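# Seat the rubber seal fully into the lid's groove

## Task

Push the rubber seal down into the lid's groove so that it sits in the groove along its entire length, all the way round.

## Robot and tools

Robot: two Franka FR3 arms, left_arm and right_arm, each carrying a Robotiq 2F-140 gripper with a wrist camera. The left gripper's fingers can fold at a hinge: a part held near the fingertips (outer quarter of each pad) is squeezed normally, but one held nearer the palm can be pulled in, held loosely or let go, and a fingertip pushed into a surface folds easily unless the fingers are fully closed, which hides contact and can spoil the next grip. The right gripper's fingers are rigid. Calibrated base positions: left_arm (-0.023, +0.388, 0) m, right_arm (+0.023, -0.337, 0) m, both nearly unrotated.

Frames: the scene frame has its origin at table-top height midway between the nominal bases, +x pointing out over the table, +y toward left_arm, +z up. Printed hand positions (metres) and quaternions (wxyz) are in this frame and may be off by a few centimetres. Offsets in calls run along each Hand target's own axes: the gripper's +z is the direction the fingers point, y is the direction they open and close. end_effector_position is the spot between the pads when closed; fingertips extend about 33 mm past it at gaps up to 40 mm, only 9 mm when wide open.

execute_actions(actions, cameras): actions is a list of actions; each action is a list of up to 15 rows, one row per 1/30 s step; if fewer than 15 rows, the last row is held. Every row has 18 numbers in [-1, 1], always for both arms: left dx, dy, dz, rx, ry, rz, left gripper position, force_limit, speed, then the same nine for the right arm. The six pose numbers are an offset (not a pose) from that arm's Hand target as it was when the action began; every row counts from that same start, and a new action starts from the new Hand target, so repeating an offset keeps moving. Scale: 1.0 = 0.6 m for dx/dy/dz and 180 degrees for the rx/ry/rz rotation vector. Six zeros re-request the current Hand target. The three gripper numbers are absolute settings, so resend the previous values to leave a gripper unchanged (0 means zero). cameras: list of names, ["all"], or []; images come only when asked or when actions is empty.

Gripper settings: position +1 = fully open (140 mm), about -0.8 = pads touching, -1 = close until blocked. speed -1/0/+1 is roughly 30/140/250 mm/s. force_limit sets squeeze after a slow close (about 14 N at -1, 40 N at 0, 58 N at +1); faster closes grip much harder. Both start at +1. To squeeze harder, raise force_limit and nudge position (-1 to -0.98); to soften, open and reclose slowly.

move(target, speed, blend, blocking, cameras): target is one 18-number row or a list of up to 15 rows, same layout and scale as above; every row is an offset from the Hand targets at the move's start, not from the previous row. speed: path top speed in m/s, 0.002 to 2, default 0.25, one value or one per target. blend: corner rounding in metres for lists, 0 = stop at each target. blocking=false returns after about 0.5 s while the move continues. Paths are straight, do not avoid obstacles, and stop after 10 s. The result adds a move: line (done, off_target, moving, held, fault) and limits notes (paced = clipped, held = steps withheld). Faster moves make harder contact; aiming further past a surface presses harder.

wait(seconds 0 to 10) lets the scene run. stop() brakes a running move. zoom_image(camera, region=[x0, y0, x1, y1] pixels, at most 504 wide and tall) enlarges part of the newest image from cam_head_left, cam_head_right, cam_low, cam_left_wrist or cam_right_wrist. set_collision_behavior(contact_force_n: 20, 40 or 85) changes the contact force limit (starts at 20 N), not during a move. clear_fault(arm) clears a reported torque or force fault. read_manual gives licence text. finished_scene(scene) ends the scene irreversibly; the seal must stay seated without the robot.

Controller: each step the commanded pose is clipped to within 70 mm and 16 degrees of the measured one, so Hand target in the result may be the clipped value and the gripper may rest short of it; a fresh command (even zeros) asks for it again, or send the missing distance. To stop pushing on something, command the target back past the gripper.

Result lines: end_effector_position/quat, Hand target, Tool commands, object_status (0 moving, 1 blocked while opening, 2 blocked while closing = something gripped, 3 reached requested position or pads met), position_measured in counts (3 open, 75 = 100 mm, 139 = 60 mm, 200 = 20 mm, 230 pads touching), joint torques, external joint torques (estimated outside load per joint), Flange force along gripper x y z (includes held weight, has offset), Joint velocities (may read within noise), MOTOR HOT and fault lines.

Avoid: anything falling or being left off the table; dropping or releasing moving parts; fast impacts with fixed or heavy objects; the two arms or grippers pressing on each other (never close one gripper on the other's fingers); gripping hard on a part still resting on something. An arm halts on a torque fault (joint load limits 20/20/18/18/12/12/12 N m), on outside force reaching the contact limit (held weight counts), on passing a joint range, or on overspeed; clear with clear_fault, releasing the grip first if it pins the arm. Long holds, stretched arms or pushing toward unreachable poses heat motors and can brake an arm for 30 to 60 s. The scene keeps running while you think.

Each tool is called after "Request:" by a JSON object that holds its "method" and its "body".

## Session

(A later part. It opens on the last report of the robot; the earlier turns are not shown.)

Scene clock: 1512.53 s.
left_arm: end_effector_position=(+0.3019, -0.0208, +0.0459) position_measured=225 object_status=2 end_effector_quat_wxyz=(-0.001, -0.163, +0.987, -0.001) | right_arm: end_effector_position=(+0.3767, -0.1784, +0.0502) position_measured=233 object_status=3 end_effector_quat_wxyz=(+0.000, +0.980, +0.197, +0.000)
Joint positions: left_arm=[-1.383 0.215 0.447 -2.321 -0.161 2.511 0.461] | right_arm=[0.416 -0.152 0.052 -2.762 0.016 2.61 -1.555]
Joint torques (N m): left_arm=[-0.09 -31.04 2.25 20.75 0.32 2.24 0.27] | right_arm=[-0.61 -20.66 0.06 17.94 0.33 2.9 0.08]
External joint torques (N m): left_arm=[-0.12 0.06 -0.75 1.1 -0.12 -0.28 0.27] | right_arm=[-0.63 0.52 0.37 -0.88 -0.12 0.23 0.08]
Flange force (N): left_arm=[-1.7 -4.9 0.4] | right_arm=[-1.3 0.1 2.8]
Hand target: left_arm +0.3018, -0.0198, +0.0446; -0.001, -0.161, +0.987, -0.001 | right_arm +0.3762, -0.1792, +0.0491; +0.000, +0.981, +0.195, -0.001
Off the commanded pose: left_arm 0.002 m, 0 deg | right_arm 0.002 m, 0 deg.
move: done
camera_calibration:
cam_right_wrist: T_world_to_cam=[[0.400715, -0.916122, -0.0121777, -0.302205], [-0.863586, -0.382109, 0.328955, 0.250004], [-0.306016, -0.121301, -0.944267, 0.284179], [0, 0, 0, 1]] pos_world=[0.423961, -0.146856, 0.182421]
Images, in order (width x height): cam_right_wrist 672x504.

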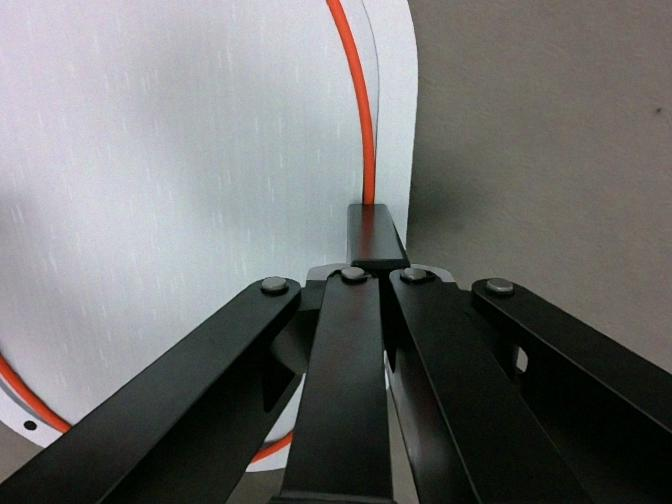

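Request:
{"method": "move", "body": {"target": [0, 0, 0, 0, 0, 0, -1, -1, -1, 0, 0, 0.0008, 0, 0, 0, -1, -1, 0], "speed": 0.004}}

Request:
{"method": "move", "body": {"target": [0, 0, 0, 0, 0, 0, -1, -1, -1, 0, 0, 0.0008, 0, 0, 0, -1, -1, 0], "speed": 0.004}}

Request:
{"method": "move", "body": {"target": [0, 0, 0, 0, 0, 0, -1, -1, -1, 0, 0, 0.0008, 0, 0, 0, -1, -1, 0], "speed": 0.004, "cameras": ["cam_right_wrist", "cam_high", "cam_low"]}}

Request:
{"method": "zoom_image", "body": {"camera": "cam_right_wrist", "region": [300, 20, 420, 260]}}

Request:
{"method": "zoom_image", "body": {"camera": "cam_high", "region": [190, 180, 320, 300]}}

Scene clock: 1530.37 s.
left_arm: end_effector_position=(+0.3019, -0.0208, +0.0459) position_measured=225 object_status=2 end_effector_quat_wxyz=(-0.001, -0.163, +0.987, -0.001) | right_arm: end_effector_position=(+0.3768, -0.1783, +0.0501) position_measured=233 object_status=3 end_effector_quat_wxyz=(+0.000, +0.980, +0.197, +0.000)
Joint positions: left_arm=[-1.383 0.215 0.446 -2.321 -0.161 2.511 0.461] | right_arm=[0.416 -0.152 0.052 -2.762 0.016 2.611 -1.555]
Joint torques (N m): left_arm=[-0.08 -31.02 2.25 20.7 0.32 2.23 0.26] | right_arm=[-0.58 -20.15 -0.02 17.84 0.31 3.04 0.04]
External joint torques (N m): left_arm=[-0.09 0.01 -0.72 1.11 -0.12 -0.28 0.26] | right_arm=[-0.58 1.1 0.31 -0.95 -0.14 0.37 0.04]
Flange force (N): left_arm=[-1.8 -4.8 0.3] | right_arm=[0.1 0.2 5.0]
Hand target: left_arm +0.3018, -0.0198, +0.0446; -0.001, -0.161, +0.987, -0.001 | right_arm +0.3762, -0.1792, +0.0486; +0.000, +0.981, +0.195, -0.001
Off the commanded pose: left_arm 0.002 m, 0 deg | right_arm 0.002 m, 0 deg.
move: done

Scene clock: 1531.07 s.
left_arm: end_effector_position=(+0.3019, -0.0208, +0.0459) position_measured=225 object_status=2 end_effector_quat_wxyz=(-0.001, -0.163, +0.987, -0.001) | right_arm: end_effector_position=(+0.3768, -0.1783, +0.0500) position_measured=233 object_status=3 end_effector_quat_wxyz=(+0.000, +0.980, +0.197, +0.000)
Joint positions: left_arm=[-1.383 0.215 0.446 -2.321 -0.161 2.511 0.461] | right_arm=[0.416 -0.151 0.052 -2.762 0.016 2.611 -1.555]
Joint torques (N m): left_arm=[-0.09 -30.99 2.27 20.66 0.35 2.23 0.28] | right_arm=[-0.64 -19.5 -0.03 17.69 0.32 3.22 0.08]
External joint torques (N m): left_arm=[-0.19 0.14 -0.8 1.04 -0.09 -0.29 0.28] | right_arm=[-0.66 1.69 0.28 -1.11 -0.13 0.55 0.08]
Flange force (N): left_arm=[-1.6 -4.9 0.5] | right_arm=[1.2 0.2 7.5]
Hand target: left_arm +0.3018, -0.0198, +0.0446; -0.001, -0.161, +0.987, -0.001 | right_arm +0.3762, -0.1792, +0.0481; +0.000, +0.981, +0.195, -0.001
Off the commanded pose: left_arm 0.002 m, 0 deg | right_arm 0.002 m, 0 deg.
move: done

Scene clock: 1531.77 s.
left_arm: end_effector_position=(+0.3019, -0.0208, +0.0459) position_measured=225 object_status=2 end_effector_quat_wxyz=(-0.001, -0.163, +0.987, -0.001) | right_arm: end_effector_position=(+0.3769, -0.1783, +0.0499) position_measured=233 object_status=3 end_effector_quat_wxyz=(+0.000, +0.980, +0.197, +0.000)
Joint positions: left_arm=[-1.383 0.215 0.446 -2.321 -0.161 2.511 0.461] | right_arm=[0.416 -0.151 0.052 -2.762 0.016 2.612 -1.555]
Joint torques (N m): left_arm=[-0.09 -31.02 2.28 20.66 0.33 2.22 0.26] | right_arm=[-0.68 -18.86 -0.05 17.6 0.31 3.4 0.13]
External joint torques (N m): left_arm=[-0.15 0.12 -0.74 1 -0.11 -0.3 0.26] | right_arm=[-0.72 2.46 0.23 -1.23 -0.13 0.72 0.13]
Flange force (N): left_arm=[-1.6 -4.7 0.5] | right_arm=[2.9 0.2 10.4]
Hand target: left_arm +0.3018, -0.0198, +0.0446; -0.001, -0.161, +0.987, -0.001 | right_arm +0.3762, -0.1792, +0.0476; +0.000, +0.981, +0.195, -0.001
Off the commanded pose: left_arm 0.002 m, 0 deg | right_arm 0.003 m, 0 deg.
move: done
camera_calibration:
cam_right_wrist: T_world_to_cam=[[0.400759, -0.916102, -0.0122056, -0.302257], [-0.863639, -0.382188, 0.328724, 0.250209], [-0.305809, -0.121198, -0.944347, 0.283964], [0, 0, 0, 1]] pos_world=[0.424062, -0.146856, 0.182221]
Images, in order (width x height): cam_high 672x504, cam_low 672x504, cam_right_wrist 672x504.

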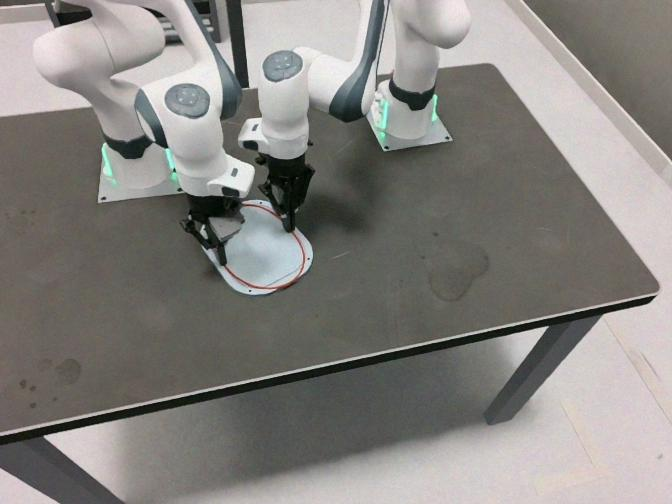

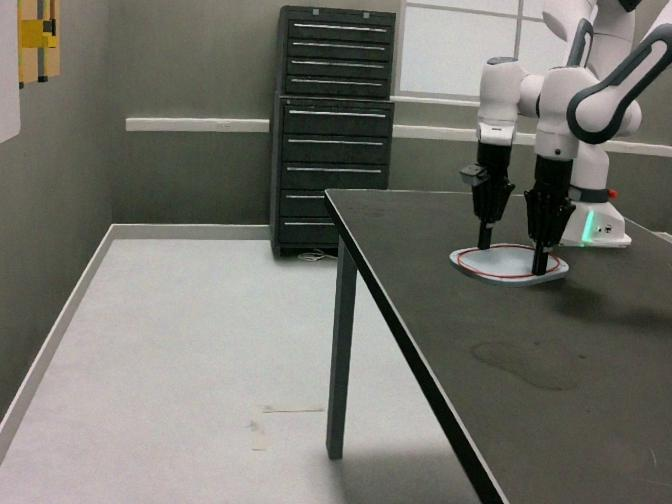

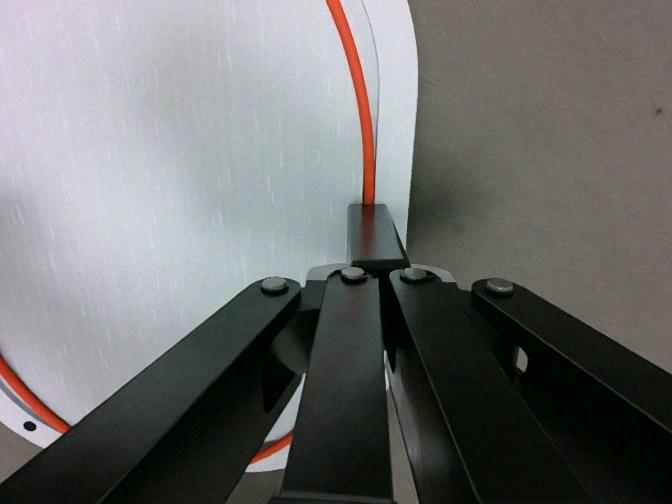

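Scaled by 2.100 from the camera's 672x504 image, which has a finer 960x720 frame.

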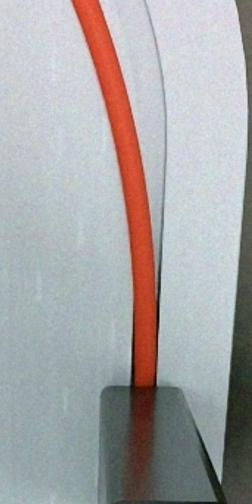

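Scaled by 3.877 from the camera's 672x504 image, which has a finer 960x720 frame.

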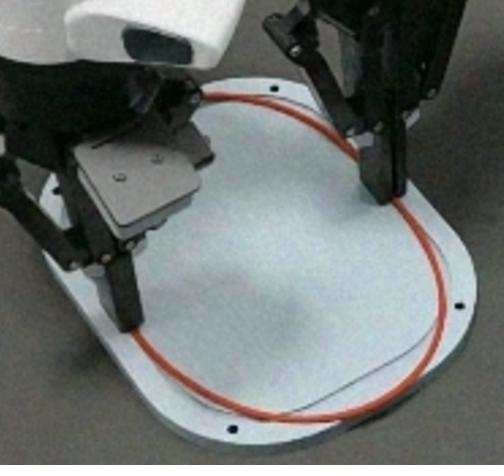

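Request:
{"method": "move", "body": {"target": [[0, 0, 0, 0, 0, 0, -0.45, -1, -1, 0, 0, -0.0008, 0, 0, 0, -1, -1, 0], [0, 0, -0.025, 0, 0, 0, -0.45, -1, -1, 0, 0, -0.0008, 0, 0, 0, -1, -1, 0]], "speed": 0.03, "cameras": ["cam_left_wrist", "cam_high"]}}

Request:
{"method": "zoom_image", "body": {"camera": "cam_left_wrist", "region": [300, 20, 420, 300]}}

Request:
{"method": "zoom_image", "body": {"camera": "cam_high", "region": [190, 180, 320, 300]}}

Scene clock: 1548.43 s.
left_arm: end_effector_position=(+0.3017, -0.0192, +0.0579) position_measured=186 object_status=3 end_effector_quat_wxyz=(-0.002, -0.158, +0.987, +0.000) | right_arm: end_effector_position=(+0.3769, -0.1783, +0.0499) position_measured=233 object_status=3 end_effector_quat_wxyz=(+0.000, +0.980, +0.197, +0.000)
Joint positions: left_arm=[-1.387 0.185 0.455 -2.32 -0.137 2.481 0.455] | right_arm=[0.416 -0.151 0.052 -2.762 0.016 2.612 -1.555]
Joint velocities: left_arm=[0 -0.001 0 0.001 0 -0.003 -0.003] | right_arm=[within noise]
Joint torques (N m): left_arm=[-0.91 -31.09 2.71 21.67 0.96 2.08 -0.19] | right_arm=[-0.63 -19.4 -0.02 17.74 0.32 3.19 0.1]
External joint torques (N m): left_arm=[-1.02 -0.76 0.01 1.72 0.51 -0.42 -0.19] | right_arm=[-0.65 1.84 0.28 -1.08 -0.12 0.52 0.1]
Flange force (N): left_arm=[0.6 -3.4 -4.8] | right_arm=[1.7 0.2 7.8]
Hand target: left_arm +0.3018, -0.0198, +0.0596; -0.001, -0.161, +0.987, -0.001 | right_arm +0.3762, -0.1792, +0.0481; +0.000, +0.981, +0.195, -0.001
Off the commanded pose: left_arm 0.002 m, 0 deg | right_arm 0.002 m, 0 deg.
move: done
camera_calibration:
cam_left_wrist: T_world_to_cam=[[-0.29396, 0.95579, 0.00732934, 0.115262], [0.899155, 0.273924, 0.341302, -0.284074], [0.324205, 0.106919, -0.939925, 0.103335], [0, 0, 0, 1]] pos_world=[0.255807, -0.0434003, 0.193237]
Images, in order (width x height): cam_high 672x504, cam_left_wrist 672x504.

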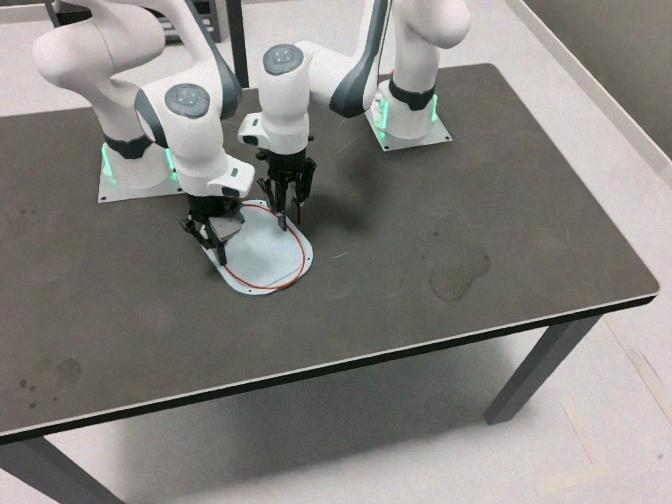

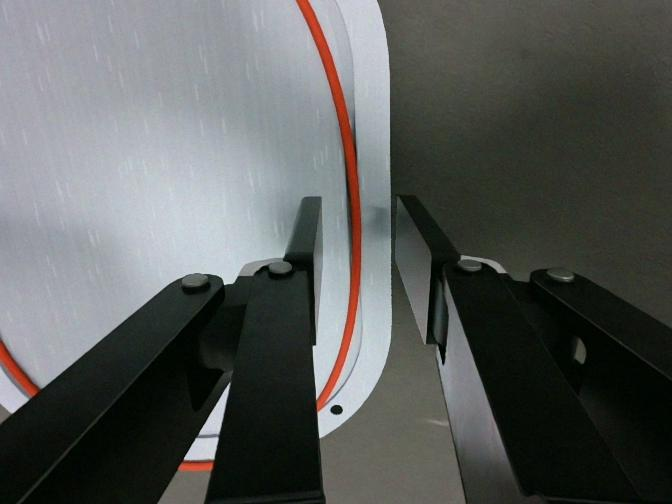

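Scaled by 1.800 from the camera's 672x504 image, which has a finer 960x720 frame.

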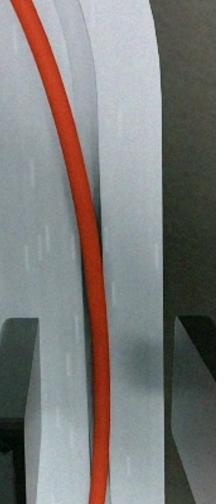

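Scaled by 3.877 from the camera's 672x504 image, which has a finer 960x720 frame.

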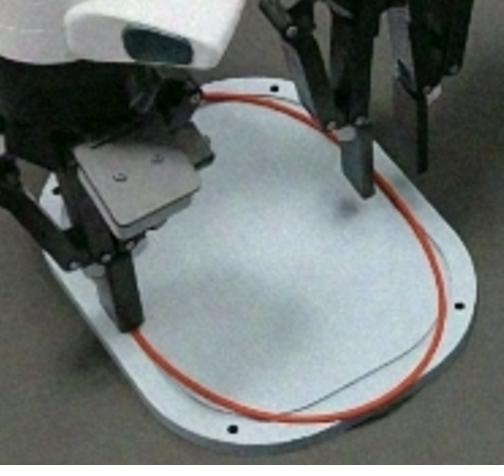

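Request:
{"method": "move", "body": {"target": [[0, 0, 0, 0, 0, 0, -1, -1, 0, 0, 0, 0, 0, 0, 0, -1, -1, 0], [0, 0, 0.0150, 0, 0, 0, -1, -1, 0, 0, 0, 0, 0, 0, 0, -1, -1, 0]], "speed": 0.02}}

Request:
{"method": "move", "body": {"target": [0, 0, 0.0017, 0, 0, 0, -1, -1, 0, 0, 0, 0, 0, 0, 0, -1, -1, 0], "speed": 0.004}}

Request:
{"method": "move", "body": {"target": [0, 0, 0.0013, 0, 0, 0, -1, -1, 0, 0, 0, 0, 0, 0, 0, -1, -1, 0], "speed": 0.004, "cameras": ["cam_left_wrist"]}}

Scene clock: 1570.37 s.
left_arm: end_effector_position=(+0.3016, -0.0201, +0.0518) position_measured=233 object_status=3 end_effector_quat_wxyz=(-0.001, -0.162, +0.987, +0.000) | right_arm: end_effector_position=(+0.3769, -0.1783, +0.0499) position_measured=233 object_status=3 end_effector_quat_wxyz=(+0.000, +0.980, +0.197, +0.000)
Joint positions: left_arm=[-1.387 0.201 0.452 -2.32 -0.149 2.495 0.454] | right_arm=[0.416 -0.151 0.052 -2.762 0.016 2.612 -1.555]
Joint velocities: left_arm=[0.001 0 0.002 0 -0.001 0.005 0.001] | right_arm=[within noise]
Joint torques (N m): left_arm=[-0.19 -30.41 2.04 21.13 0.16 2.46 0.23] | right_arm=[-0.62 -19.42 -0.01 17.67 0.33 3.19 0.04]
External joint torques (N m): left_arm=[-0.23 0.34 -0.79 1.28 -0.29 -0.06 0.23] | right_arm=[-0.65 1.78 0.3 -1.07 -0.12 0.53 0.04]
Flange force (N): left_arm=[-2.0 -6.1 1.6] | right_arm=[1.5 0.3 7.7]
Hand target: left_arm +0.3018, -0.0198, +0.0506; -0.001, -0.161, +0.987, -0.001 | right_arm +0.3762, -0.1792, +0.0481; +0.000, +0.981, +0.195, -0.001
Off the commanded pose: left_arm 0.001 m, 0 deg | right_arm 0.002 m, 0 deg.
move: done

Scene clock: 1571.07 s.
left_arm: end_effector_position=(+0.3018, -0.0203, +0.0510) position_measured=233 object_status=3 end_effector_quat_wxyz=(-0.001, -0.163, +0.987, -0.001) | right_arm: end_effector_position=(+0.3769, -0.1783, +0.0499) position_measured=233 object_status=3 end_effector_quat_wxyz=(+0.000, +0.980, +0.197, +0.000)
Joint positions: left_arm=[-1.387 0.203 0.452 -2.32 -0.151 2.498 0.454] | right_arm=[0.416 -0.151 0.052 -2.762 0.016 2.612 -1.555]
Joint torques (N m): left_arm=[-0.17 -30.37 1.95 20.91 0.19 2.51 0.27] | right_arm=[-0.65 -19.43 -0.01 17.69 0.31 3.19 0.07]
External joint torques (N m): left_arm=[-0.14 0.4 -0.85 1.11 -0.26 0 0.27] | right_arm=[-0.7 1.72 0.27 -0.99 -0.13 0.54 0.07]
Flange force (N): left_arm=[-2.0 -5.7 2.0] | right_arm=[1.6 0.3 7.5]
Hand target: left_arm +0.3018, -0.0198, +0.0495; -0.001, -0.161, +0.987, -0.001 | right_arm +0.3762, -0.1792, +0.0481; +0.000, +0.981, +0.195, -0.001
Off the commanded pose: left_arm 0.001 m, 0 deg | right_arm 0.002 m, 0 deg.
move: done

Scene clock: 1571.77 s.
left_arm: end_effector_position=(+0.3018, -0.0204, +0.0502) position_measured=233 object_status=3 end_effector_quat_wxyz=(-0.001, -0.163, +0.987, -0.001) | right_arm: end_effector_position=(+0.3769, -0.1783, +0.0499) position_measured=233 object_status=3 end_effector_quat_wxyz=(+0.000, +0.980, +0.197, +0.000)
Joint positions: left_arm=[-1.386 0.205 0.451 -2.32 -0.153 2.5 0.455] | right_arm=[0.416 -0.151 0.052 -2.762 0.016 2.612 -1.555]
Joint torques (N m): left_arm=[-0.38 -30.5 1.96 20.87 0.21 2.48 0.29] | right_arm=[-0.63 -19.39 -0.02 17.72 0.33 3.19 0.09]
External joint torques (N m): left_arm=[-0.33 0.37 -0.84 1.02 -0.24 -0.05 0.29] | right_arm=[-0.67 1.86 0.28 -1.03 -0.11 0.53 0.09]
Flange force (N): left_arm=[-1.6 -5.3 1.8] | right_arm=[1.9 0.2 7.9]
Hand target: left_arm +0.3018, -0.0198, +0.0488; -0.001, -0.161, +0.987, -0.001 | right_arm +0.3762, -0.1792, +0.0481; +0.000, +0.981, +0.195, -0.001
Off the commanded pose: left_arm 0.002 m, 0 deg | right_arm 0.002 m, 0 deg.
move: done
camera_calibration:
cam_left_wrist: T_world_to_cam=[[-0.303424, 0.952835, 0.00623469, 0.119332], [0.895941, 0.283067, 0.34229, -0.280255], [0.324381, 0.109445, -0.939574, 0.0961634], [0, 0, 0, 1]] pos_world=[0.256107, -0.0448974, 0.185537]
Images, in order (width x height): cam_left_wrist 672x504.

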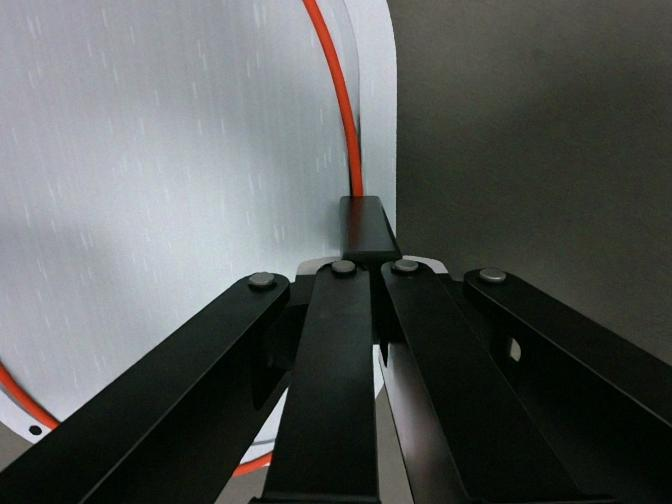

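Request:
{"method": "move", "body": {"target": [0, 0, 0.0013, 0, 0, 0, -1, -1, 0, 0, 0, 0, 0, 0, 0, -1, -1, 0], "speed": 0.004}}

Request:
{"method": "move", "body": {"target": [0, 0, 0.0013, 0, 0, 0, -1, -1, 0, 0, 0, 0, 0, 0, 0, -1, -1, 0], "speed": 0.004}}

Request:
{"method": "move", "body": {"target": [0, 0, 0.0013, 0, 0, 0, -1, -1, 0, 0, 0, 0, 0, 0, 0, -1, -1, 0], "speed": 0.004, "cameras": ["cam_left_wrist"]}}

Scene clock: 1578.87 s.
left_arm: end_effector_position=(+0.3018, -0.0204, +0.0494) position_measured=233 object_status=3 end_effector_quat_wxyz=(-0.001, -0.163, +0.987, -0.001) | right_arm: end_effector_position=(+0.3769, -0.1783, +0.0499) position_measured=233 object_status=3 end_effector_quat_wxyz=(+0.000, +0.980, +0.197, +0.000)
Joint positions: left_arm=[-1.385 0.206 0.45 -2.32 -0.154 2.501 0.455] | right_arm=[0.416 -0.151 0.052 -2.762 0.016 2.612 -1.555]
Joint torques (N m): left_arm=[-0.49 -30.53 2.21 20.82 0.19 2.41 0.33] | right_arm=[-0.64 -19.4 -0.03 17.68 0.33 3.21 0.08]
External joint torques (N m): left_arm=[-0.59 0.32 -0.75 1.05 -0.26 -0.11 0.33] | right_arm=[-0.6 1.75 0.34 -0.99 -0.12 0.56 0.08]
Flange force (N): left_arm=[-1.4 -5.2 1.4] | right_arm=[1.7 0.1 7.6]
Hand target: left_arm +0.3018, -0.0198, +0.0480; -0.001, -0.161, +0.987, -0.001 | right_arm +0.3762, -0.1792, +0.0481; +0.000, +0.981, +0.195, -0.001
Off the commanded pose: left_arm 0.002 m, 0 deg | right_arm 0.002 m, 0 deg.
move: done

Scene clock: 1579.57 s.
left_arm: end_effector_position=(+0.3020, -0.0206, +0.0489) position_measured=233 object_status=3 end_effector_quat_wxyz=(-0.001, -0.163, +0.987, -0.001) | right_arm: end_effector_position=(+0.3769, -0.1783, +0.0499) position_measured=233 object_status=3 end_effector_quat_wxyz=(+0.000, +0.980, +0.197, +0.000)
Joint positions: left_arm=[-1.384 0.208 0.448 -2.32 -0.155 2.504 0.456] | right_arm=[0.416 -0.151 0.052 -2.762 0.016 2.612 -1.555]
Joint torques (N m): left_arm=[-0.27 -30.32 2.29 20.72 0.2 2.4 0.28] | right_arm=[-0.69 -19.44 -0.07 17.74 0.31 3.2 0.07]
External joint torques (N m): left_arm=[-0.25 0.58 -0.56 1.01 -0.25 -0.11 0.28] | right_arm=[-0.72 1.7 0.23 -0.97 -0.14 0.55 0.07]
Flange force (N): left_arm=[-2.1 -5.6 2.0] | right_arm=[1.6 0.4 7.4]
Hand target: left_arm +0.3018, -0.0198, +0.0472; -0.001, -0.161, +0.987, -0.001 | right_arm +0.3762, -0.1792, +0.0481; +0.000, +0.981, +0.195, -0.001
Off the commanded pose: left_arm 0.002 m, 0 deg | right_arm 0.002 m, 0 deg.
move: done

Scene clock: 1580.27 s.
left_arm: end_effector_position=(+0.3021, -0.0211, +0.0485) position_measured=233 object_status=3 end_effector_quat_wxyz=(-0.001, -0.163, +0.987, -0.002) | right_arm: end_effector_position=(+0.3769, -0.1783, +0.0499) position_measured=233 object_status=3 end_effector_quat_wxyz=(+0.000, +0.980, +0.197, +0.000)
Joint positions: left_arm=[-1.383 0.209 0.447 -2.32 -0.156 2.506 0.457] | right_arm=[0.416 -0.151 0.052 -2.762 0.016 2.612 -1.555]
Joint torques (N m): left_arm=[-0.2 -30.04 2.19 20.59 0.22 2.27 0.23] | right_arm=[-0.68 -19.39 -0.03 17.75 0.32 3.2 0.05]
External joint torques (N m): left_arm=[-0.25 0.93 -0.74 0.85 -0.22 -0.25 0.23] | right_arm=[-0.69 1.85 0.29 -1.04 -0.13 0.53 0.05]
Flange force (N): left_arm=[-2.1 -6.2 2.6] | right_arm=[1.8 0.3 7.8]
Hand target: left_arm +0.3018, -0.0198, +0.0464; -0.001, -0.161, +0.987, -0.001 | right_arm +0.3762, -0.1792, +0.0481; +0.000, +0.981, +0.195, -0.001
Off the commanded pose: left_arm 0.003 m, 0 deg | right_arm 0.002 m, 0 deg.
move: done
camera_calibration:
cam_left_wrist: T_world_to_cam=[[-0.303315, 0.952882, 0.0039225, 0.120243], [0.895618, 0.283677, 0.342631, -0.279607], [0.325374, 0.107438, -0.939462, 0.0943173], [0, 0, 0, 1]] pos_world=[0.256204, -0.0453923, 0.183938]
Images, in order (width x height): cam_left_wrist 672x504.

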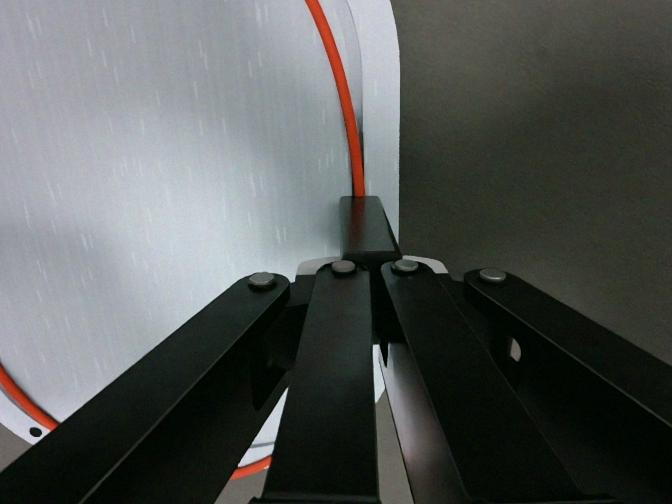

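Request:
{"method": "zoom_image", "body": {"camera": "cam_left_wrist", "region": [335, 160, 385, 210]}}

Request:
{"method": "move", "body": {"target": [0, 0, 0.0013, 0, 0, 0, -1, -1, 0, 0, 0, 0, 0, 0, 0, -1, -1, 0], "speed": 0.004}}

Request:
{"method": "move", "body": {"target": [0, 0, 0.0013, 0, 0, 0, -1, -1, 0, 0, 0, 0, 0, 0, 0, -1, -1, 0], "speed": 0.004, "cameras": ["cam_left_wrist"]}}

Request:
{"method": "zoom_image", "body": {"camera": "cam_left_wrist", "region": [335, 160, 385, 210]}}

Scaled by 10.080 from the camera's 672x504 image, which has a finer 960x720 frame.

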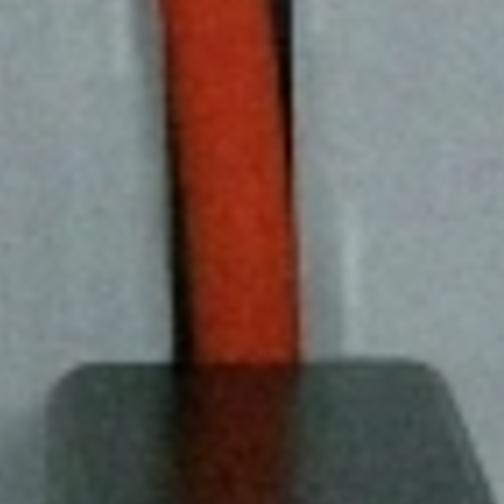

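Scene clock: 1588.90 s.
left_arm: end_effector_position=(+0.3021, -0.0208, +0.0473) position_measured=233 object_status=3 end_effector_quat_wxyz=(-0.001, -0.163, +0.987, -0.001) | right_arm: end_effector_position=(+0.3769, -0.1783, +0.0499) position_measured=233 object_status=3 end_effector_quat_wxyz=(+0.000, +0.980, +0.197, +0.000)
Joint positions: left_arm=[-1.382 0.211 0.446 -2.32 -0.158 2.508 0.458] | right_arm=[0.416 -0.151 0.052 -2.762 0.016 2.612 -1.555]
Joint torques (N m): left_arm=[-0.51 -30.57 1.94 20.65 0.2 2.34 0.29] | right_arm=[-0.61 -19.4 0 17.73 0.33 3.19 0.1]
External joint torques (N m): left_arm=[-0.44 0.46 -0.9 0.96 -0.24 -0.18 0.29] | right_arm=[-0.58 1.82 0.36 -1.09 -0.12 0.51 0.1]
Flange force (N): left_arm=[-1.5 -5.5 1.8] | right_arm=[1.6 0.0 7.7]
Hand target: left_arm +0.3018, -0.0198, +0.0456; -0.001, -0.161, +0.987, -0.001 | right_arm +0.3762, -0.1792, +0.0481; +0.000, +0.981, +0.195, -0.001
Off the commanded pose: left_arm 0.002 m, 0 deg | right_arm 0.002 m, 0 deg.
move: done

Scene clock: 1589.60 s.
left_arm: end_effector_position=(+0.3020, -0.0207, +0.0466) position_measured=233 object_status=3 end_effector_quat_wxyz=(-0.001, -0.163, +0.987, -0.001) | right_arm: end_effector_position=(+0.3769, -0.1783, +0.0499) position_measured=233 object_status=3 end_effector_quat_wxyz=(+0.000, +0.980, +0.197, +0.000)
Joint positions: left_arm=[-1.38 0.213 0.444 -2.32 -0.159 2.509 0.459] | right_arm=[0.416 -0.151 0.052 -2.762 0.016 2.612 -1.555]
Joint torques (N m): left_arm=[-0.2 -30.52 1.93 20.51 0.19 2.4 0.26] | right_arm=[-0.67 -19.45 -0.07 17.75 0.32 3.2 0.09]
External joint torques (N m): left_arm=[-0.14 0.44 -0.93 0.92 -0.25 -0.1 0.26] | right_arm=[-0.75 1.83 0.18 -1.05 -0.12 0.52 0.09]
Flange force (N): left_arm=[-1.8 -5.2 2.1] | right_arm=[1.7 0.4 7.8]
Hand target: left_arm +0.3018, -0.0198, +0.0449; -0.001, -0.161, +0.987, -0.001 | right_arm +0.3762, -0.1792, +0.0481; +0.000, +0.981, +0.195, -0.001
Off the commanded pose: left_arm 0.002 m, 0 deg | right_arm 0.002 m, 0 deg.
move: done
camera_calibration:
cam_left_wrist: T_world_to_cam=[[-0.303402, 0.952849, 0.00516794, 0.119857], [0.895765, 0.283367, 0.342504, -0.279007], [0.32489, 0.108545, -0.939502, 0.0925979], [0, 0, 0, 1]] pos_world=[0.256206, -0.0451951, 0.181938]
Images, in order (width x height): cam_left_wrist 672x504.

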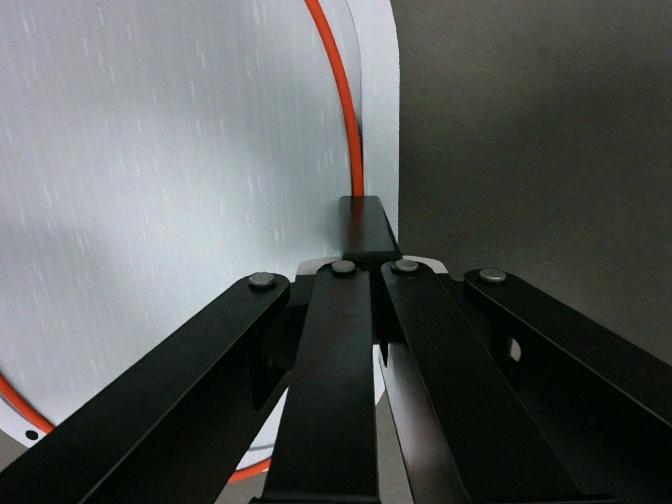

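Scaled by 10.080 from the camera's 672x504 image, which has a finer 960x720 frame.

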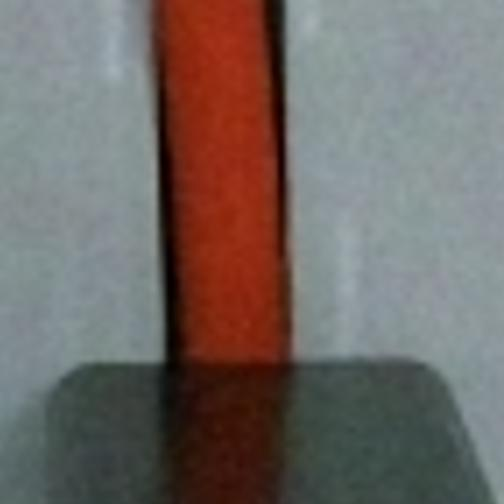

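Request:
{"method": "move", "body": {"target": [0, 0, 0.0013, 0, 0, 0, -1, -1, 0, 0, 0, 0, 0, 0, 0, -1, -1, 0], "speed": 0.004}}

Request:
{"method": "move", "body": {"target": [0, 0, 0.001, 0, 0, 0, -1, -1, 0, 0, 0, 0, 0, 0, 0, -1, -1, 0], "speed": 0.004}}

Request:
{"method": "move", "body": {"target": [0, 0, 0.001, 0, 0, 0, -1, -1, 0, 0, 0, 0, 0, 0, 0, -1, -1, 0], "speed": 0.004}}

Scene clock: 1597.80 s.
left_arm: end_effector_position=(+0.3022, -0.0212, +0.0465) position_measured=233 object_status=3 end_effector_quat_wxyz=(-0.001, -0.163, +0.987, -0.002) | right_arm: end_effector_position=(+0.3769, -0.1783, +0.0499) position_measured=233 object_status=3 end_effector_quat_wxyz=(+0.000, +0.980, +0.197, +0.000)
Joint positions: left_arm=[-1.379 0.214 0.443 -2.32 -0.16 2.511 0.459] | right_arm=[0.416 -0.151 0.052 -2.762 0.016 2.612 -1.555]
Joint torques (N m): left_arm=[-0.33 -29.88 1.87 20.41 0.21 2.33 0.29] | right_arm=[-0.66 -19.44 -0.02 17.74 0.32 3.21 0.11]
External joint torques (N m): left_arm=[-0.27 1.1 -0.99 0.82 -0.23 -0.18 0.29] | right_arm=[-0.71 1.78 0.26 -1.02 -0.12 0.55 0.11]
Flange force (N): left_arm=[-2.2 -6.6 3.4] | right_arm=[1.7 0.2 7.7]
Hand target: left_arm +0.3018, -0.0198, +0.0441; -0.001, -0.161, +0.987, -0.001 | right_arm +0.3762, -0.1792, +0.0481; +0.000, +0.981, +0.195, -0.001
Off the commanded pose: left_arm 0.003 m, 0 deg | right_arm 0.002 m, 0 deg.
move: done

Scene clock: 1598.50 s.
left_arm: end_effector_position=(+0.3024, -0.0216, +0.0464) position_measured=233 object_status=3 end_effector_quat_wxyz=(+0.000, -0.163, +0.987, -0.003) | right_arm: end_effector_position=(+0.3769, -0.1783, +0.0499) position_measured=233 object_status=3 end_effector_quat_wxyz=(+0.000, +0.980, +0.197, +0.000)
Joint positions: left_arm=[-1.378 0.214 0.441 -2.32 -0.16 2.513 0.46] | right_arm=[0.416 -0.151 0.052 -2.762 0.016 2.612 -1.555]
Joint torques (N m): left_arm=[0.35 -29.36 1.93 20.1 0.21 2.29 0.28] | right_arm=[-0.61 -19.42 -0.05 17.73 0.32 3.19 0.1]
External joint torques (N m): left_arm=[0.44 1.77 -0.91 0.45 -0.24 -0.23 0.28] | right_arm=[-0.6 1.84 0.3 -1.09 -0.13 0.51 0.1]
Flange force (N): left_arm=[-3.4 -7.0 5.2] | right_arm=[1.6 0.1 7.8]
Hand target: left_arm +0.3018, -0.0198, +0.0435; -0.001, -0.161, +0.987, -0.001 | right_arm +0.3762, -0.1792, +0.0481; +0.000, +0.981, +0.195, -0.001
Off the commanded pose: left_arm 0.004 m, 0 deg | right_arm 0.002 m, 0 deg.
move: off_target (left_arm)

Scene clock: 1599.20 s.
left_arm: end_effector_position=(+0.3026, -0.0221, +0.0464) position_measured=233 object_status=3 end_effector_quat_wxyz=(+0.000, -0.163, +0.987, -0.004) | right_arm: end_effector_position=(+0.3769, -0.1783, +0.0499) position_measured=233 object_status=3 end_effector_quat_wxyz=(+0.000, +0.980, +0.197, +0.000)
Joint positions: left_arm=[-1.376 0.214 0.44 -2.32 -0.161 2.515 0.461] | right_arm=[0.416 -0.151 0.052 -2.762 0.016 2.612 -1.555]
Joint torques (N m): left_arm=[0.03 -28.85 1.81 19.69 0.22 2.25 0.27] | right_arm=[-0.67 -19.44 -0.03 17.72 0.32 3.2 0.07]
External joint torques (N m): left_arm=[-0.1 2.33 -1.23 0.07 -0.21 -0.28 0.27] | right_arm=[-0.67 1.85 0.3 -1.11 -0.13 0.52 0.07]
Flange force (N): left_arm=[-2.5 -7.3 6.4] | right_arm=[1.6 0.2 7.9]
Hand target: left_arm +0.3018, -0.0198, +0.0429; -0.001, -0.161, +0.987, -0.001 | right_arm +0.3762, -0.1792, +0.0481; +0.000, +0.981, +0.195, -0.001
Off the commanded pose: left_arm 0.004 m, 0 deg | right_arm 0.002 m, 0 deg.
move: off_target (left_arm)

Request:
{"method": "move", "body": {"target": [0, 0, -0.035, 0, 0, 0, -1, -1, 0, 0, 0, -0.035, 0, 0, 0, -1, -1, 0], "speed": 0.03, "cameras": ["cam_left_wrist", "cam_right_wrist", "cam_high", "cam_low"]}}

Request:
{"method": "zoom_image", "body": {"camera": "cam_left_wrist", "region": [300, 20, 420, 260]}}

Request:
{"method": "zoom_image", "body": {"camera": "cam_right_wrist", "region": [300, 20, 420, 260]}}

Request:
{"method": "zoom_image", "body": {"camera": "cam_high", "region": [190, 180, 320, 300]}}

Request:
{"method": "zoom_image", "body": {"camera": "cam_low", "region": [440, 210, 580, 290]}}

Scene clock: 1613.57 s.
left_arm: end_effector_position=(+0.3016, -0.0192, +0.0622) position_measured=233 object_status=3 end_effector_quat_wxyz=(-0.002, -0.158, +0.987, +0.000) | right_arm: end_effector_position=(+0.3764, -0.1796, +0.0685) position_measured=233 object_status=3 end_effector_quat_wxyz=(+0.001, +0.981, +0.196, +0.000)
Joint positions: left_arm=[-1.384 0.175 0.452 -2.318 -0.128 2.471 0.449] | right_arm=[0.416 -0.207 0.05 -2.755 0.016 2.548 -1.555]
Joint velocities: left_arm=[-0.001 0 0.001 0 0.001 -0.003 -0.006] | right_arm=[0 -0.001 0 -0.001 -0.001 -0.004 0]
Joint torques (N m): left_arm=[-0.93 -30.91 2.53 21.85 0.99 2.02 -0.25] | right_arm=[-0.48 -20.87 -0.17 19.72 0.65 2.55 -0.07]
External joint torques (N m): left_arm=[-0.99 -0.63 0.05 1.68 0.53 -0.49 -0.25] | right_arm=[-0.56 -0.6 0.2 -0.08 0.16 -0.13 -0.07]
Flange force (N): left_arm=[0.6 -3.6 -4.8] | right_arm=[-1.9 0.5 -2.1]
Hand target: left_arm +0.3018, -0.0198, +0.0639; -0.001, -0.161, +0.987, -0.001 | right_arm +0.3762, -0.1792, +0.0691; +0.000, +0.981, +0.195, -0.001
Off the commanded pose: left_arm 0.002 m, 0 deg | right_arm 0.001 m, 0 deg.
move: done
camera_calibration:
cam_left_wrist: T_world_to_cam=[[-0.293694, 0.95587, 0.00749423, 0.115134], [0.899305, 0.27364, 0.341133, -0.285559], [0.324028, 0.106928, -0.939985, 0.107434], [0, 0, 0, 1]] pos_world=[0.255808, -0.0434006, 0.197537]
cam_right_wrist: T_world_to_cam=[[0.3992, -0.916802, -0.010643, -0.302646], [-0.864185, -0.380116, 0.329689, 0.243739], [-0.306305, -0.122414, -0.944029, 0.301046], [0, 0, 0, 1]] pos_world=[0.423664, -0.147965, 0.200617]
Images, in order (width x height): cam_high 672x504, cam_low 672x504, cam_left_wrist 672x504, cam_right_wrist 672x504.

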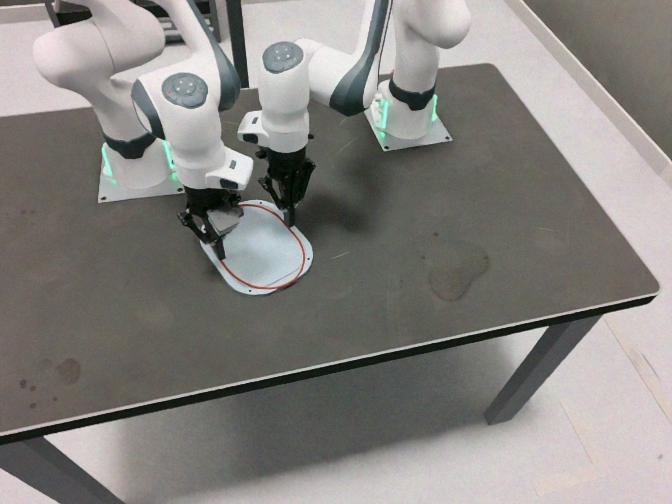

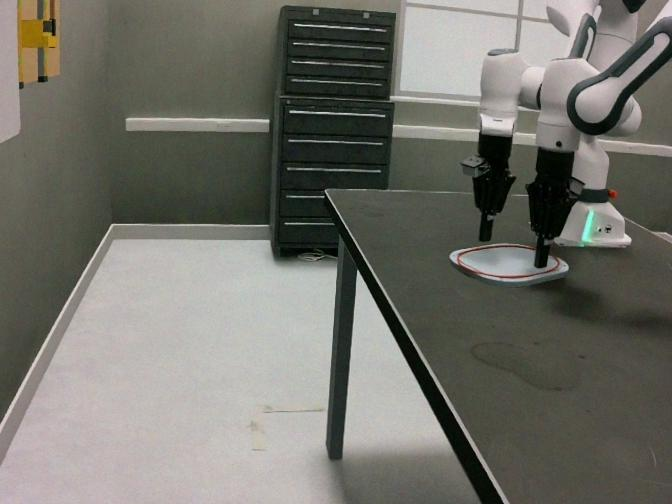

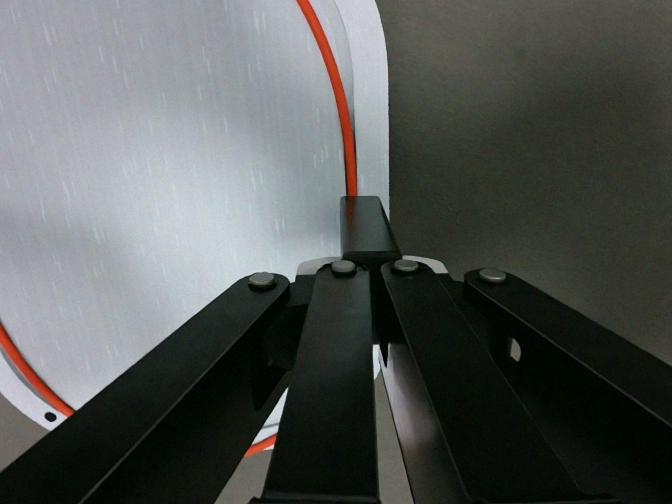

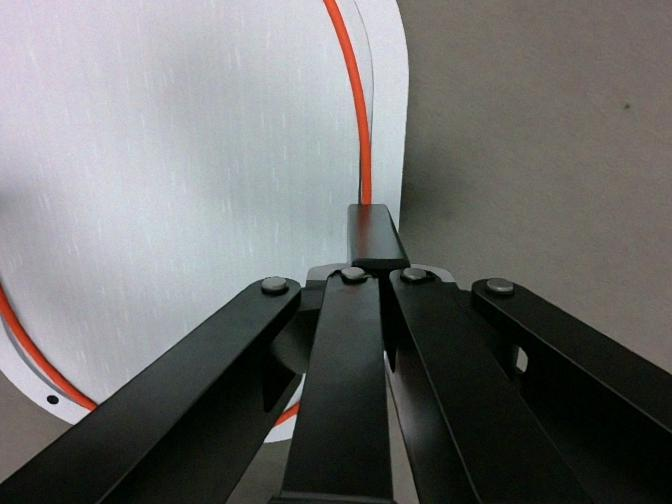

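Scaled by 2.100 from the camera's 672x504 image, which has a finer 960x720 frame.

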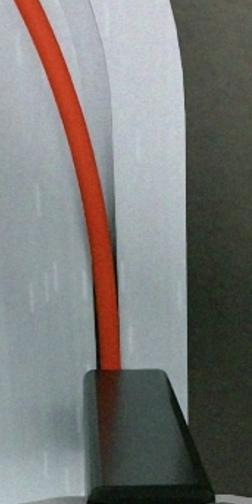

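Scaled by 2.100 from the camera's 672x504 image, which has a finer 960x720 frame.

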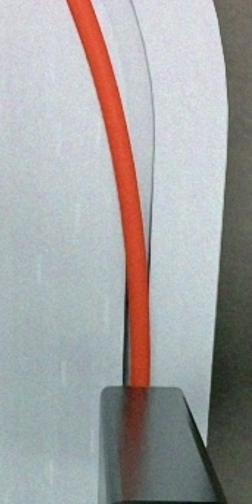

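Scaled by 3.877 from the camera's 672x504 image, which has a finer 960x720 frame.

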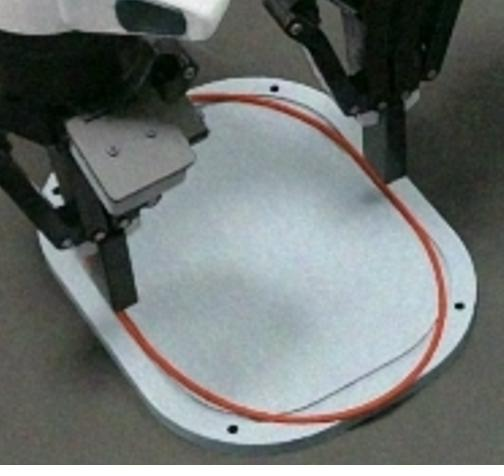

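Scaled by 3.600 from the camera's 672x504 image, which has a finer 960x720 frame.

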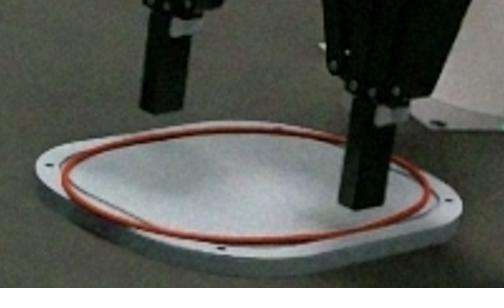

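Request:
{"method": "move", "body": {"target": [[-0.03, 0, 0.0157, 0, 0, 0, -1, -1, 0, 0.03, 0, 0.0185, 0, 0, 0, -1, -1, 0], [-0.03, 0, 0.0232, 0, 0, 0, -1, -1, 0, 0.03, 0, 0.026, 0, 0, 0, -1, -1, 0], [-0.03, 0.0017, 0.0340, 0, 0, 0, -1, -1, 0, 0.03, 0, 0.0345, 0, 0, 0, -1, -1, 0]], "speed": [0.04, 0.03, 0.006], "cameras": ["cam_left_wrist", "cam_right_wrist"]}}

Request:
{"method": "zoom_image", "body": {"camera": "cam_left_wrist", "region": [300, 20, 420, 260]}}

Request:
{"method": "zoom_image", "body": {"camera": "cam_right_wrist", "region": [300, 20, 420, 260]}}

Scene clock: 1670.13 s.
left_arm: end_effector_position=(+0.3191, -0.0150, +0.0464) position_measured=233 object_status=3 end_effector_quat_wxyz=(+0.000, -0.163, +0.987, -0.003) | right_arm: end_effector_position=(+0.3934, -0.1711, +0.0501) position_measured=233 object_status=3 end_effector_quat_wxyz=(-0.001, +0.981, +0.196, +0.000)
Joint positions: left_arm=[-1.338 0.228 0.435 -2.3 -0.166 2.505 0.496] | right_arm=[0.415 -0.103 0.051 -2.705 0.014 2.603 -1.555]
Joint velocities: left_arm=[0.002 -0.001 -0.002 0.001 -0.002 0.004 0.005] | right_arm=[within noise]
Joint torques (N m): left_arm=[0.25 -30.18 2.15 20 0.23 2.42 0.34] | right_arm=[-0.91 -21.94 0.34 17.81 0.05 3.08 0.18]
External joint torques (N m): left_arm=[0.37 1.45 -0.82 0.33 -0.22 -0.09 0.34] | right_arm=[-0.98 1.15 0.5 -1.06 -0.39 0.42 0.18]
Flange force (N): left_arm=[-3.1 -5.5 4.7] | right_arm=[-0.3 0.2 5.2]
Hand target: left_arm +0.3185, -0.0131, +0.0434; -0.001, -0.161, +0.987, -0.001 | right_arm +0.3928, -0.1723, +0.0484; +0.000, +0.981, +0.195, -0.001
Off the commanded pose: left_arm 0.004 m, 0 deg | right_arm 0.002 m, 0 deg.
move: off_target (left_arm)
camera_calibration:
cam_left_wrist: T_world_to_cam=[[-0.303767, 0.952742, 0.00283589, 0.119782], [0.895358, 0.284451, 0.342668, -0.295688], [0.325667, 0.10663, -0.939452, 0.0860664], [0, 0, 0, 1]] pos_world=[0.273104, -0.0391898, 0.181838]
cam_right_wrist: T_world_to_cam=[[0.400022, -0.916396, -0.0141533, -0.301854], [-0.863667, -0.382083, 0.328774, 0.267173], [-0.306695, -0.119293, -0.944303, 0.290726], [0, 0, 0, 1]] pos_world=[0.440661, -0.139854, 0.182422]
Images, in order (width x height): cam_left_wrist 672x504, cam_right_wrist 672x504.

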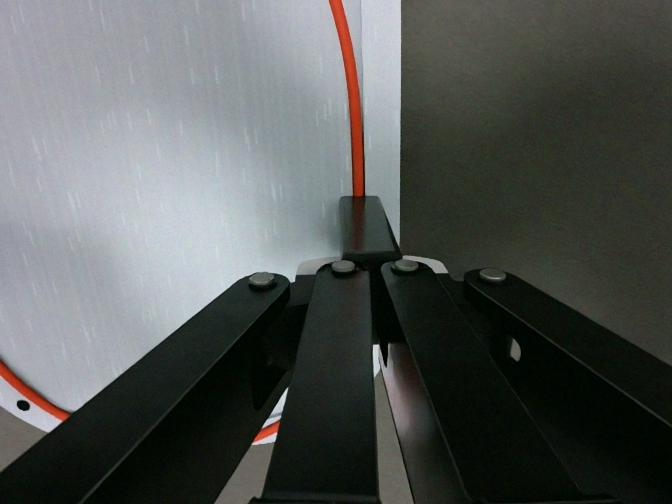

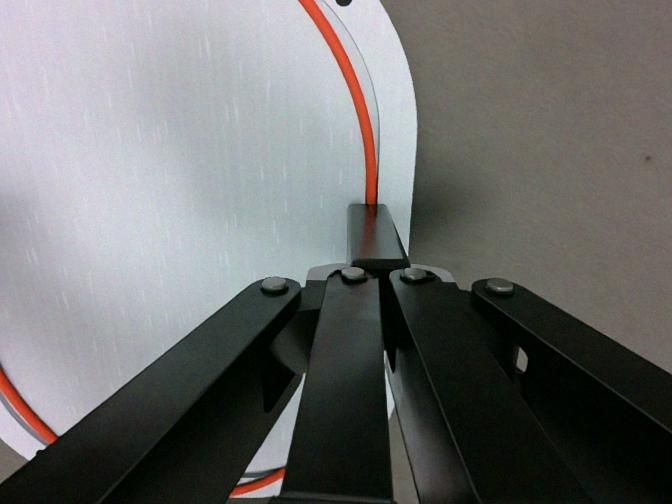

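Scaled by 2.100 from the camera's 672x504 image, which has a finer 960x720 frame.

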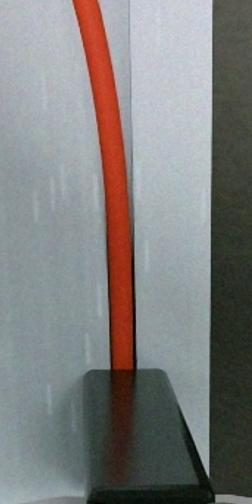

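Scaled by 2.100 from the camera's 672x504 image, which has a finer 960x720 frame.

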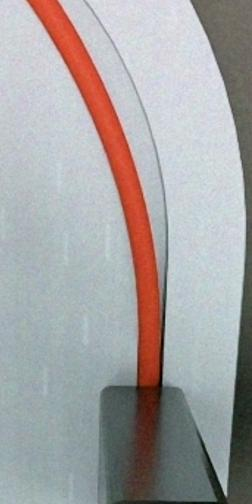

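Request:
{"method": "move", "body": {"target": [[0, 0, -0.0185, 0, 0, 0, -1, -1, 0, 0, 0, -0.016, 0, 0, 0, -1, -1, 0], [0.06, -0.0017, -0.0185, 0, 0, 0, -1, -1, 0, -0.06, 0, -0.016, 0, 0, 0, -1, -1, 0], [0.06, -0.0017, -0.0102, 0, 0, 0, -1, -1, 0, -0.06, 0, -0.0068, 0, 0, 0, -1, -1, 0], [0.06, 0, 0.0007, 0, 0, 0, -1, -1, 0, -0.06, 0, 0.0007, 0, 0, 0, -1, -1, 0]], "speed": [0.04, 0.06, 0.03, 0.006], "blend": [0.003, 0.003, 0, 0], "cameras": ["cam_left_wrist", "cam_right_wrist"]}}

Request:
{"method": "zoom_image", "body": {"camera": "cam_left_wrist", "region": [300, 20, 420, 260]}}

Request:
{"method": "zoom_image", "body": {"camera": "cam_right_wrist", "region": [300, 20, 420, 260]}}

Scene clock: 1691.17 s.
left_arm: end_effector_position=(+0.2854, -0.0257, +0.0464) position_measured=233 object_status=3 end_effector_quat_wxyz=(-0.001, -0.159, +0.987, -0.002) | right_arm: end_effector_position=(+0.3607, -0.1863, +0.0500) position_measured=233 object_status=3 end_effector_quat_wxyz=(+0.000, +0.981, +0.195, +0.000)
Joint positions: left_arm=[-1.404 0.195 0.436 -2.344 -0.148 2.52 0.428] | right_arm=[0.417 -0.202 0.051 -2.817 0.019 2.616 -1.555]
Joint torques (N m): left_arm=[-1.01 -28.26 1.55 19.8 -0.03 2.75 0.01] | right_arm=[-0.35 -17.41 0.24 17.46 0.44 3.35 -0.04]
External joint torques (N m): left_arm=[-0.94 2.24 -1 0.28 -0.46 0.23 0.01] | right_arm=[-0.37 1.99 0.64 -1.26 0 0.68 -0.04]
Flange force (N): left_arm=[-0.8 -7.2 7.0] | right_arm=[1.8 -0.5 9.3]
Hand target: left_arm +0.2844, -0.0246, +0.0431; -0.001, -0.161, +0.987, -0.001 | right_arm +0.3595, -0.1861, +0.0480; +0.000, +0.981, +0.195, -0.001
Off the commanded pose: left_arm 0.004 m, 0 deg | right_arm 0.002 m, 0 deg.
move: off_target (left_arm); blend cut to 0.0028 m at target 2
camera_calibration:
cam_left_wrist: T_world_to_cam=[[-0.296436, 0.955046, 0.00348513, 0.117696], [0.897841, 0.277433, 0.341925, -0.263363], [0.325587, 0.104488, -0.939721, 0.0981119], [0, 0, 0, 1]] pos_world=[0.239404, -0.0495915, 0.181838]
cam_right_wrist: T_world_to_cam=[[0.398184, -0.917238, -0.0111345, -0.302467], [-0.864725, -0.379383, 0.329118, 0.234053], [-0.306104, -0.121421, -0.944223, 0.278132], [0, 0, 0, 1]] pos_world=[0.407967, -0.154867, 0.18222]
Images, in order (width x height): cam_left_wrist 672x504, cam_right_wrist 672x504.

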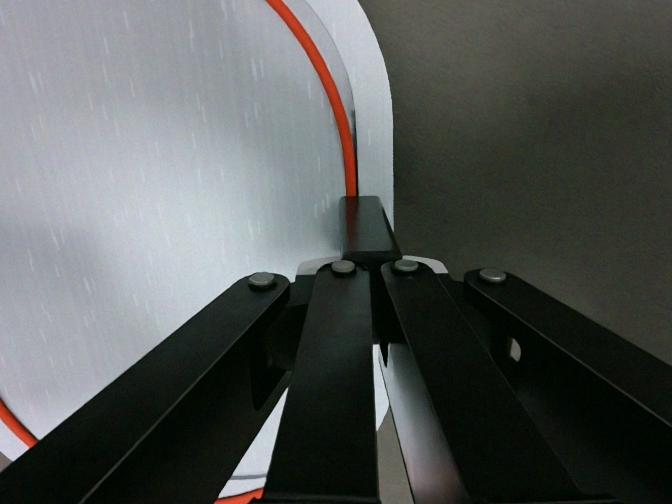

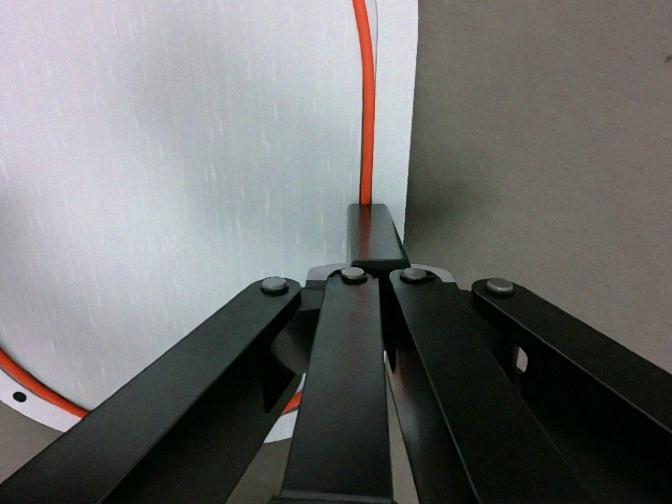

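Scaled by 2.100 from the camera's 672x504 image, which has a finer 960x720 frame.

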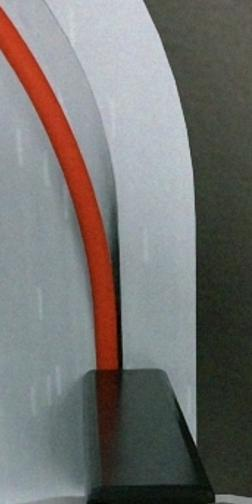

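Scaled by 2.100 from the camera's 672x504 image, which has a finer 960x720 frame.

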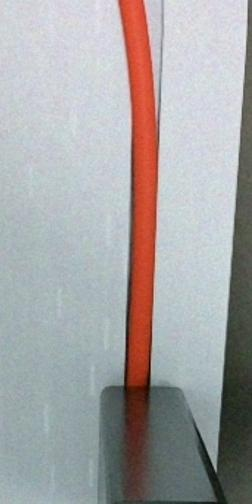

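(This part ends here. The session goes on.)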